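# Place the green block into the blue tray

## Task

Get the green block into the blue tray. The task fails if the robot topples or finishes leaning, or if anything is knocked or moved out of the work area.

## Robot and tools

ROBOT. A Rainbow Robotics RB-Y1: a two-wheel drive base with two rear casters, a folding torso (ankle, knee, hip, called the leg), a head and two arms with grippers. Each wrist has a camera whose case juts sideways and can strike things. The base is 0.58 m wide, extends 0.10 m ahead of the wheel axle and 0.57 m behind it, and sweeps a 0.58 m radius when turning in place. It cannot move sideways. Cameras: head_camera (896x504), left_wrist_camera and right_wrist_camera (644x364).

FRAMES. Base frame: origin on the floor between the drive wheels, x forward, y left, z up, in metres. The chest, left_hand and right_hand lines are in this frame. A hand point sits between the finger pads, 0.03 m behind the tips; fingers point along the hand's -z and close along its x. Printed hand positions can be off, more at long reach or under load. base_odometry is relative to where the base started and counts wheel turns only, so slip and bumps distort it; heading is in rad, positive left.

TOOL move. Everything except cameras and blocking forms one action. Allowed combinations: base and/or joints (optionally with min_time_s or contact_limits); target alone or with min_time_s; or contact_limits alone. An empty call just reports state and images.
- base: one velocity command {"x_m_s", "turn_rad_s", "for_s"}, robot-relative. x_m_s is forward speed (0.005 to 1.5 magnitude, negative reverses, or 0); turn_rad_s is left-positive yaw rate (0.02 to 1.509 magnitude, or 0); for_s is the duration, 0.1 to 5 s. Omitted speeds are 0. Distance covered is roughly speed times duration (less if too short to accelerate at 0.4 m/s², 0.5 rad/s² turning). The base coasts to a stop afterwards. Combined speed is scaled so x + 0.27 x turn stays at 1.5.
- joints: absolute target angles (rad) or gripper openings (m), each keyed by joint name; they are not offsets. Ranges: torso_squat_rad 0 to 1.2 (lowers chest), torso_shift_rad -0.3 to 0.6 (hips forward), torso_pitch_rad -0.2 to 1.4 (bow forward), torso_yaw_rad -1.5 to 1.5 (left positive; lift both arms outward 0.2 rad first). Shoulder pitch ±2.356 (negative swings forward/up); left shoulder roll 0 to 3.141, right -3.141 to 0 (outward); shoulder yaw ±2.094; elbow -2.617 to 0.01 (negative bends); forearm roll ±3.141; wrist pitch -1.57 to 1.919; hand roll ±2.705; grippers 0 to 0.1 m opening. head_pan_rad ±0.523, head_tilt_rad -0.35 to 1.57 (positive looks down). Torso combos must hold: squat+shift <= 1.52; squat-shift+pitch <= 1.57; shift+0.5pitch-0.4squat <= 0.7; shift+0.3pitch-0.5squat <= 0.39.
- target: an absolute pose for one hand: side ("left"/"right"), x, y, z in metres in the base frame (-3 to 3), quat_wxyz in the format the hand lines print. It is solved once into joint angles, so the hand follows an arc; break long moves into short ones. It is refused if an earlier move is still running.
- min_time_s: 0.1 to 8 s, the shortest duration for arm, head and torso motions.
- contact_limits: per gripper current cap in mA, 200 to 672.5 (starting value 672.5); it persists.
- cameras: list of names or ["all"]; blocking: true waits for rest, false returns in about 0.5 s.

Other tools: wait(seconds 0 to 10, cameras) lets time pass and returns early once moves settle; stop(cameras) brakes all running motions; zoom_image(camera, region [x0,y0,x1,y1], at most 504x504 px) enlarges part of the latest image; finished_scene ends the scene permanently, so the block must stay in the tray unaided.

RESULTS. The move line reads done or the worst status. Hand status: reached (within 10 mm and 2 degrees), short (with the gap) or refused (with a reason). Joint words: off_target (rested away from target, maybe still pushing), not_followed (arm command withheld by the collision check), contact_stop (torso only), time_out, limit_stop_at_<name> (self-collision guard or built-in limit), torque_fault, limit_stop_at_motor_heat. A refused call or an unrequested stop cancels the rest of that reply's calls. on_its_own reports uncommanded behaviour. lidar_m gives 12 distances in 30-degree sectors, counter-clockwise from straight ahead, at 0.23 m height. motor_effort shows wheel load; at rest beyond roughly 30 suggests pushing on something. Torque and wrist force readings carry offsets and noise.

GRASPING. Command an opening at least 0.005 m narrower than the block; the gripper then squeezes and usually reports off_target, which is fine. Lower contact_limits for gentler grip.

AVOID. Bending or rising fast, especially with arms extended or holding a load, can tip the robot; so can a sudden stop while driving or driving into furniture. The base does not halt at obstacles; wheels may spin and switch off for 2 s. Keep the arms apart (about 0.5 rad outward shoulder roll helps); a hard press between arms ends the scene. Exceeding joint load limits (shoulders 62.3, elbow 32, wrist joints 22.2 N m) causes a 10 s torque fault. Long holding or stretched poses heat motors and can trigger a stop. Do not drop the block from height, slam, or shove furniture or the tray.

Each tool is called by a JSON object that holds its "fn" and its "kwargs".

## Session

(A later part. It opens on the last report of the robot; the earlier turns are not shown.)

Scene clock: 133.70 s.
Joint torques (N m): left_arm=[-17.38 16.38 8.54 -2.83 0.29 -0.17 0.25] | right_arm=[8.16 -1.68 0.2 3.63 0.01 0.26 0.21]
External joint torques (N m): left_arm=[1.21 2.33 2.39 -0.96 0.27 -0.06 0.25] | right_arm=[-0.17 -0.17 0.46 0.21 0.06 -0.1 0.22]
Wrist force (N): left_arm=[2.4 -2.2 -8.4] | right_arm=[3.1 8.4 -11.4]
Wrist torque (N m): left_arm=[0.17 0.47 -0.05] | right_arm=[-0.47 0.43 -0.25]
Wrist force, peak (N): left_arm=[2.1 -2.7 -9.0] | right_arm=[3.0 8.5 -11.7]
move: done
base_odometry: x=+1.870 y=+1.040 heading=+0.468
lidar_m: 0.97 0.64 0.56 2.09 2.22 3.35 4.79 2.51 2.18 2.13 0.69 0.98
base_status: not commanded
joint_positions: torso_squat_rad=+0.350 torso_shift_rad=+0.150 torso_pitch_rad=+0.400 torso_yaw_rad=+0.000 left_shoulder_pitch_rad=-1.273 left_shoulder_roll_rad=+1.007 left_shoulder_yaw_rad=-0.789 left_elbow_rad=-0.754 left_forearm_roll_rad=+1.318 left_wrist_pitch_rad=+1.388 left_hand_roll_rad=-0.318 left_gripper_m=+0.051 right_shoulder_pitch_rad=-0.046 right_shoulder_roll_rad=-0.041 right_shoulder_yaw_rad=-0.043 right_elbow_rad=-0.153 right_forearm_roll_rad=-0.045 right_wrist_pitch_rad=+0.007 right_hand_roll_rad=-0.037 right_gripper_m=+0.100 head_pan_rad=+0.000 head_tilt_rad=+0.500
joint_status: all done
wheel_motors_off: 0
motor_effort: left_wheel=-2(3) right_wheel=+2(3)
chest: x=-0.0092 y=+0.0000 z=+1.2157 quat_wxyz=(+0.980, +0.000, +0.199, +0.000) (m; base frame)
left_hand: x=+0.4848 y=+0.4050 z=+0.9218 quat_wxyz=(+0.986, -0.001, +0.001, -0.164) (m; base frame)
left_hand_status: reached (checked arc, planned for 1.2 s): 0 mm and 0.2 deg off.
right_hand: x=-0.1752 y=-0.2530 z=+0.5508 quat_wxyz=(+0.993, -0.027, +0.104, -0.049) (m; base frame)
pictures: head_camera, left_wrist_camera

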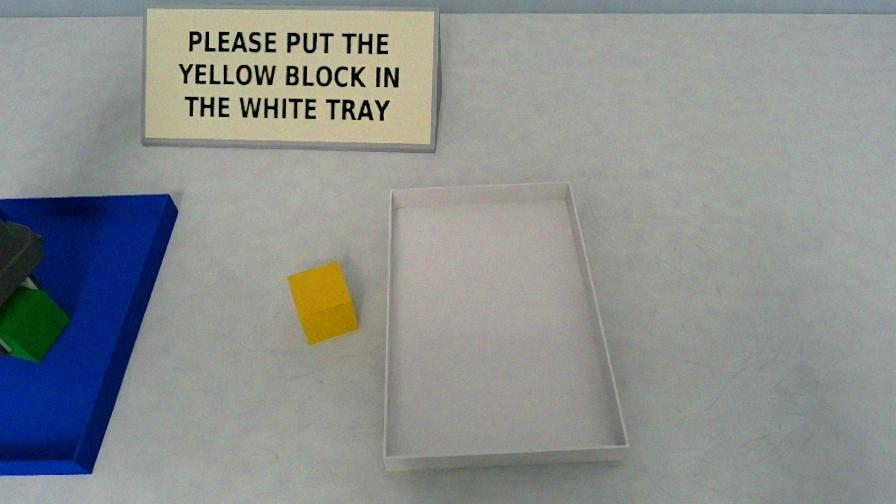

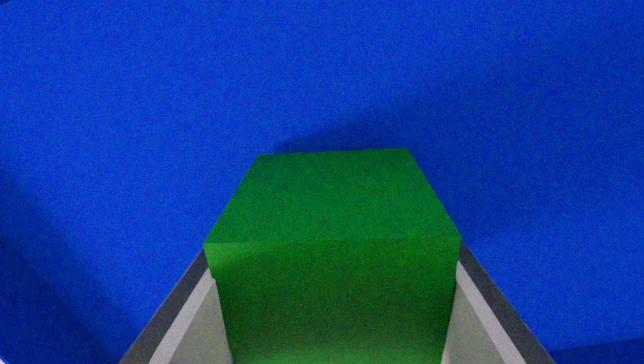

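{"fn": "move", "kwargs": {"target": {"side":"left","x":0.485,"y":0.405,"z":0.919,"quat_wxyz":[0.9864,0,0,-0.1643]}, "min_time_s": 0.6}}

{"fn": "move", "kwargs": {"joints": {"left_gripper_m":0.08}, "cameras": ["left_wrist_camera"]}}

{"fn": "move", "kwargs": {"target": {"side":"left","x":0.485,"y":0.405,"z":1.02,"quat_wxyz":[0.9864,0,0,-0.1643]}, "min_time_s": 1.3, "cameras": ["head_camera","left_wrist_camera"]}}

Scene clock: 144.47 s.
Joint torques (N m): left_arm=[-16.18 14.97 4.73 -0.9 0.05 -0.61 -0.12] | right_arm=[8.38 -1.92 -0.08 3.72 0.13 0.19 0.27]
External joint torques (N m): left_arm=[2.4 0.91 -1.38 0.97 0.03 -0.49 -0.12] | right_arm=[0.04 -0.4 0.18 0.31 0.18 -0.17 0.28]
Wrist force (N): left_arm=[2.3 -2.2 -8.4] | right_arm=[2.8 8.5 -11.6]
Wrist torque (N m): left_arm=[0.19 0.47 0.03] | right_arm=[-0.48 0.39 -0.26]
Wrist force, peak (N): left_arm=[2.6 -2.4 -8.7] | right_arm=[3.2 8.6 -11.4]
move: done
base_odometry: x=+1.870 y=+1.040 heading=+0.468
lidar_m: 0.98 0.62 0.56 2.10 2.22 3.37 4.80 2.48 2.18 2.12 0.70 1.00
base_status: not commanded
joint_positions: torso_squat_rad=+0.350 torso_shift_rad=+0.150 torso_pitch_rad=+0.400 torso_yaw_rad=+0.000 left_shoulder_pitch_rad=-1.270 left_shoulder_roll_rad=+1.003 left_shoulder_yaw_rad=-0.790 left_elbow_rad=-0.750 left_forearm_roll_rad=+1.316 left_wrist_pitch_rad=+1.380 left_hand_roll_rad=-0.319 left_gripper_m=+0.051 right_shoulder_pitch_rad=-0.046 right_shoulder_roll_rad=-0.041 right_shoulder_yaw_rad=-0.043 right_elbow_rad=-0.153 right_forearm_roll_rad=-0.045 right_wrist_pitch_rad=+0.007 right_hand_roll_rad=-0.037 right_gripper_m=+0.100 head_pan_rad=+0.000 head_tilt_rad=+0.500
joint_status: all done
wheel_motors_off: 0
motor_effort: left_wheel=-2(3) right_wheel=+2(3)
chest: x=-0.0092 y=+0.0000 z=+1.2157 quat_wxyz=(+0.980, +0.000, +0.199, +0.000) (m; base frame)
left_hand: x=+0.4851 y=+0.4049 z=+0.9192 quat_wxyz=(+0.986, +0.000, +0.000, -0.164) (m; base frame)
left_hand_status: reached (checked arc, planned for 0.6 s): 0 mm and 0.0 deg off.
right_hand: x=-0.1752 y=-0.2530 z=+0.5508 quat_wxyz=(+0.993, -0.027, +0.104, -0.049) (m; base frame)
pictures: none

Scene clock: 145.27 s.
Joint torques (N m): left_arm=[-16.73 15.27 4.68 -1.02 0.02 -0.6 0.03] | right_arm=[8.38 -1.8 0.18 3.69 0.11 0.27 0.14]
External joint torques (N m): left_arm=[1.85 1.21 -1.44 0.85 -0.01 -0.48 0.03] | right_arm=[0.05 -0.29 0.44 0.27 0.17 -0.09 0.15]
Wrist force (N): left_arm=[2.2 -2.2 -7.4] | right_arm=[3.1 8.4 -11.5]
Wrist torque (N m): left_arm=[0.19 0.46 0.05] | right_arm=[-0.45 0.44 -0.26]
Wrist force, peak (N): left_arm=[2.3 -2.2 -8.5] | right_arm=[3.0 8.2 -11.7]
move: done
base_odometry: x=+1.870 y=+1.040 heading=+0.468
lidar_m: 0.97 0.62 0.57 2.11 2.23 3.35 4.79 2.50 2.18 2.13 0.71 1.00
base_status: not commanded
joint_positions: torso_squat_rad=+0.350 torso_shift_rad=+0.150 torso_pitch_rad=+0.400 torso_yaw_rad=+0.000 left_shoulder_pitch_rad=-1.270 left_shoulder_roll_rad=+1.003 left_shoulder_yaw_rad=-0.790 left_elbow_rad=-0.750 left_forearm_roll_rad=+1.316 left_wrist_pitch_rad=+1.380 left_hand_roll_rad=-0.319 left_gripper_m=+0.080 right_shoulder_pitch_rad=-0.046 right_shoulder_roll_rad=-0.041 right_shoulder_yaw_rad=-0.043 right_elbow_rad=-0.153 right_forearm_roll_rad=-0.045 right_wrist_pitch_rad=+0.007 right_hand_roll_rad=-0.037 right_gripper_m=+0.100 head_pan_rad=+0.000 head_tilt_rad=+0.500
joint_status: all done
wheel_motors_off: 0
motor_effort: left_wheel=-2(3) right_wheel=+2(3)
chest: x=-0.0092 y=+0.0000 z=+1.2157 quat_wxyz=(+0.980, +0.000, +0.199, +0.000) (m; base frame)
left_hand: x=+0.4851 y=+0.4049 z=+0.9192 quat_wxyz=(+0.986, +0.000, +0.000, -0.164) (m; base frame)
right_hand: x=-0.1752 y=-0.2530 z=+0.5508 quat_wxyz=(+0.993, -0.027, +0.104, -0.049) (m; base frame)
pictures: left_wrist_camera

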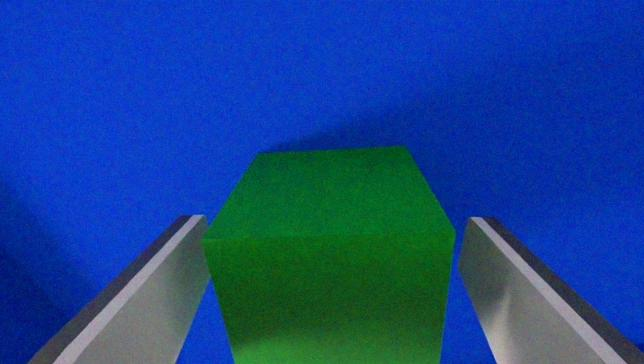

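Scene clock: 146.90 s.
Joint torques (N m): left_arm=[-17.71 16.09 9.52 -2.88 0.45 -0.24 0.31] | right_arm=[8.09 -1.95 0.41 3.7 0.09 0.26 0.09]
External joint torques (N m): left_arm=[0.55 2.36 1.9 -1.14 0.42 -0.13 0.31] | right_arm=[-0.25 -0.43 0.66 0.29 0.14 -0.1 0.1]
Wrist force (N): left_arm=[2.2 -2.1 -7.7] | right_arm=[3.1 8.3 -11.5]
Wrist torque (N m): left_arm=[0.16 0.46 -0.04] | right_arm=[-0.44 0.43 -0.25]
Wrist force, peak (N): left_arm=[2.4 -2.6 -7.8] | right_arm=[2.9 8.5 -11.5]
move: done
base_odometry: x=+1.870 y=+1.040 heading=+0.468
lidar_m: 0.98 0.61 0.56 2.11 2.21 3.36 4.79 2.50 2.19 2.13 0.69 0.99
base_status: not commanded
joint_positions: torso_squat_rad=+0.350 torso_shift_rad=+0.150 torso_pitch_rad=+0.400 torso_yaw_rad=+0.000 left_shoulder_pitch_rad=-1.361 left_shoulder_roll_rad=+1.168 left_shoulder_yaw_rad=-0.750 left_elbow_rad=-0.962 left_forearm_roll_rad=+1.367 left_wrist_pitch_rad=+1.594 left_hand_roll_rad=-0.220 left_gripper_m=+0.080 right_shoulder_pitch_rad=-0.046 right_shoulder_roll_rad=-0.041 right_shoulder_yaw_rad=-0.043 right_elbow_rad=-0.153 right_forearm_roll_rad=-0.045 right_wrist_pitch_rad=+0.007 right_hand_roll_rad=-0.037 right_gripper_m=+0.100 head_pan_rad=+0.000 head_tilt_rad=+0.500
joint_status: all done
wheel_motors_off: 0
motor_effort: left_wheel=-2(3) right_wheel=+3(3)
chest: x=-0.0092 y=+0.0000 z=+1.2157 quat_wxyz=(+0.980, +0.000, +0.199, +0.000) (m; base frame)
left_hand: x=+0.4849 y=+0.4051 z=+1.0198 quat_wxyz=(+0.986, +0.000, +0.001, -0.164) (m; base frame)
left_hand_status: reached (checked arc, planned for 1.3 s): 0 mm and 0.1 deg off.
right_hand: x=-0.1752 y=-0.2530 z=+0.5508 quat_wxyz=(+0.993, -0.027, +0.104, -0.049) (m; base frame)
pictures: head_camera, left_wrist_camera

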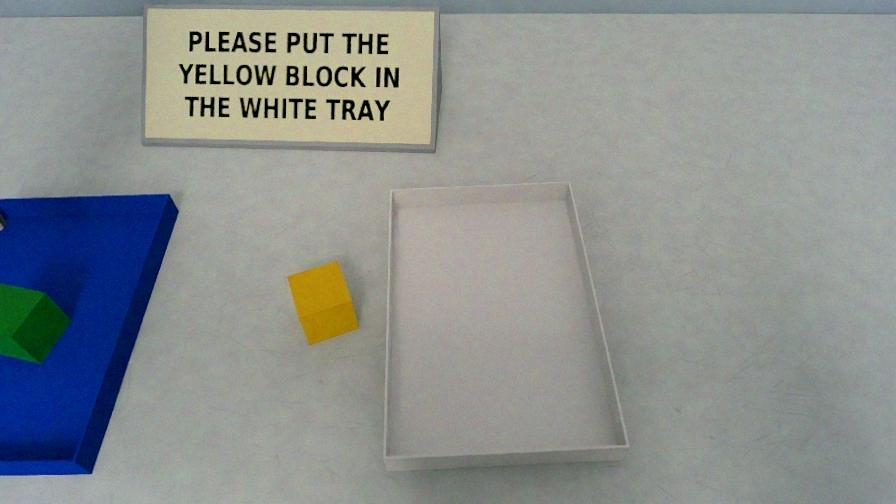

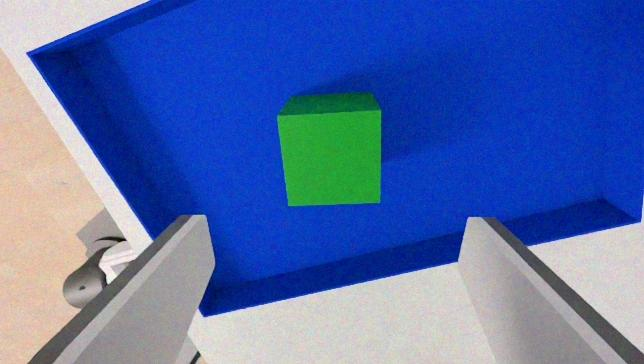

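{"fn": "finished_scene", "kwargs": {}}

The scene is finished: the task was done.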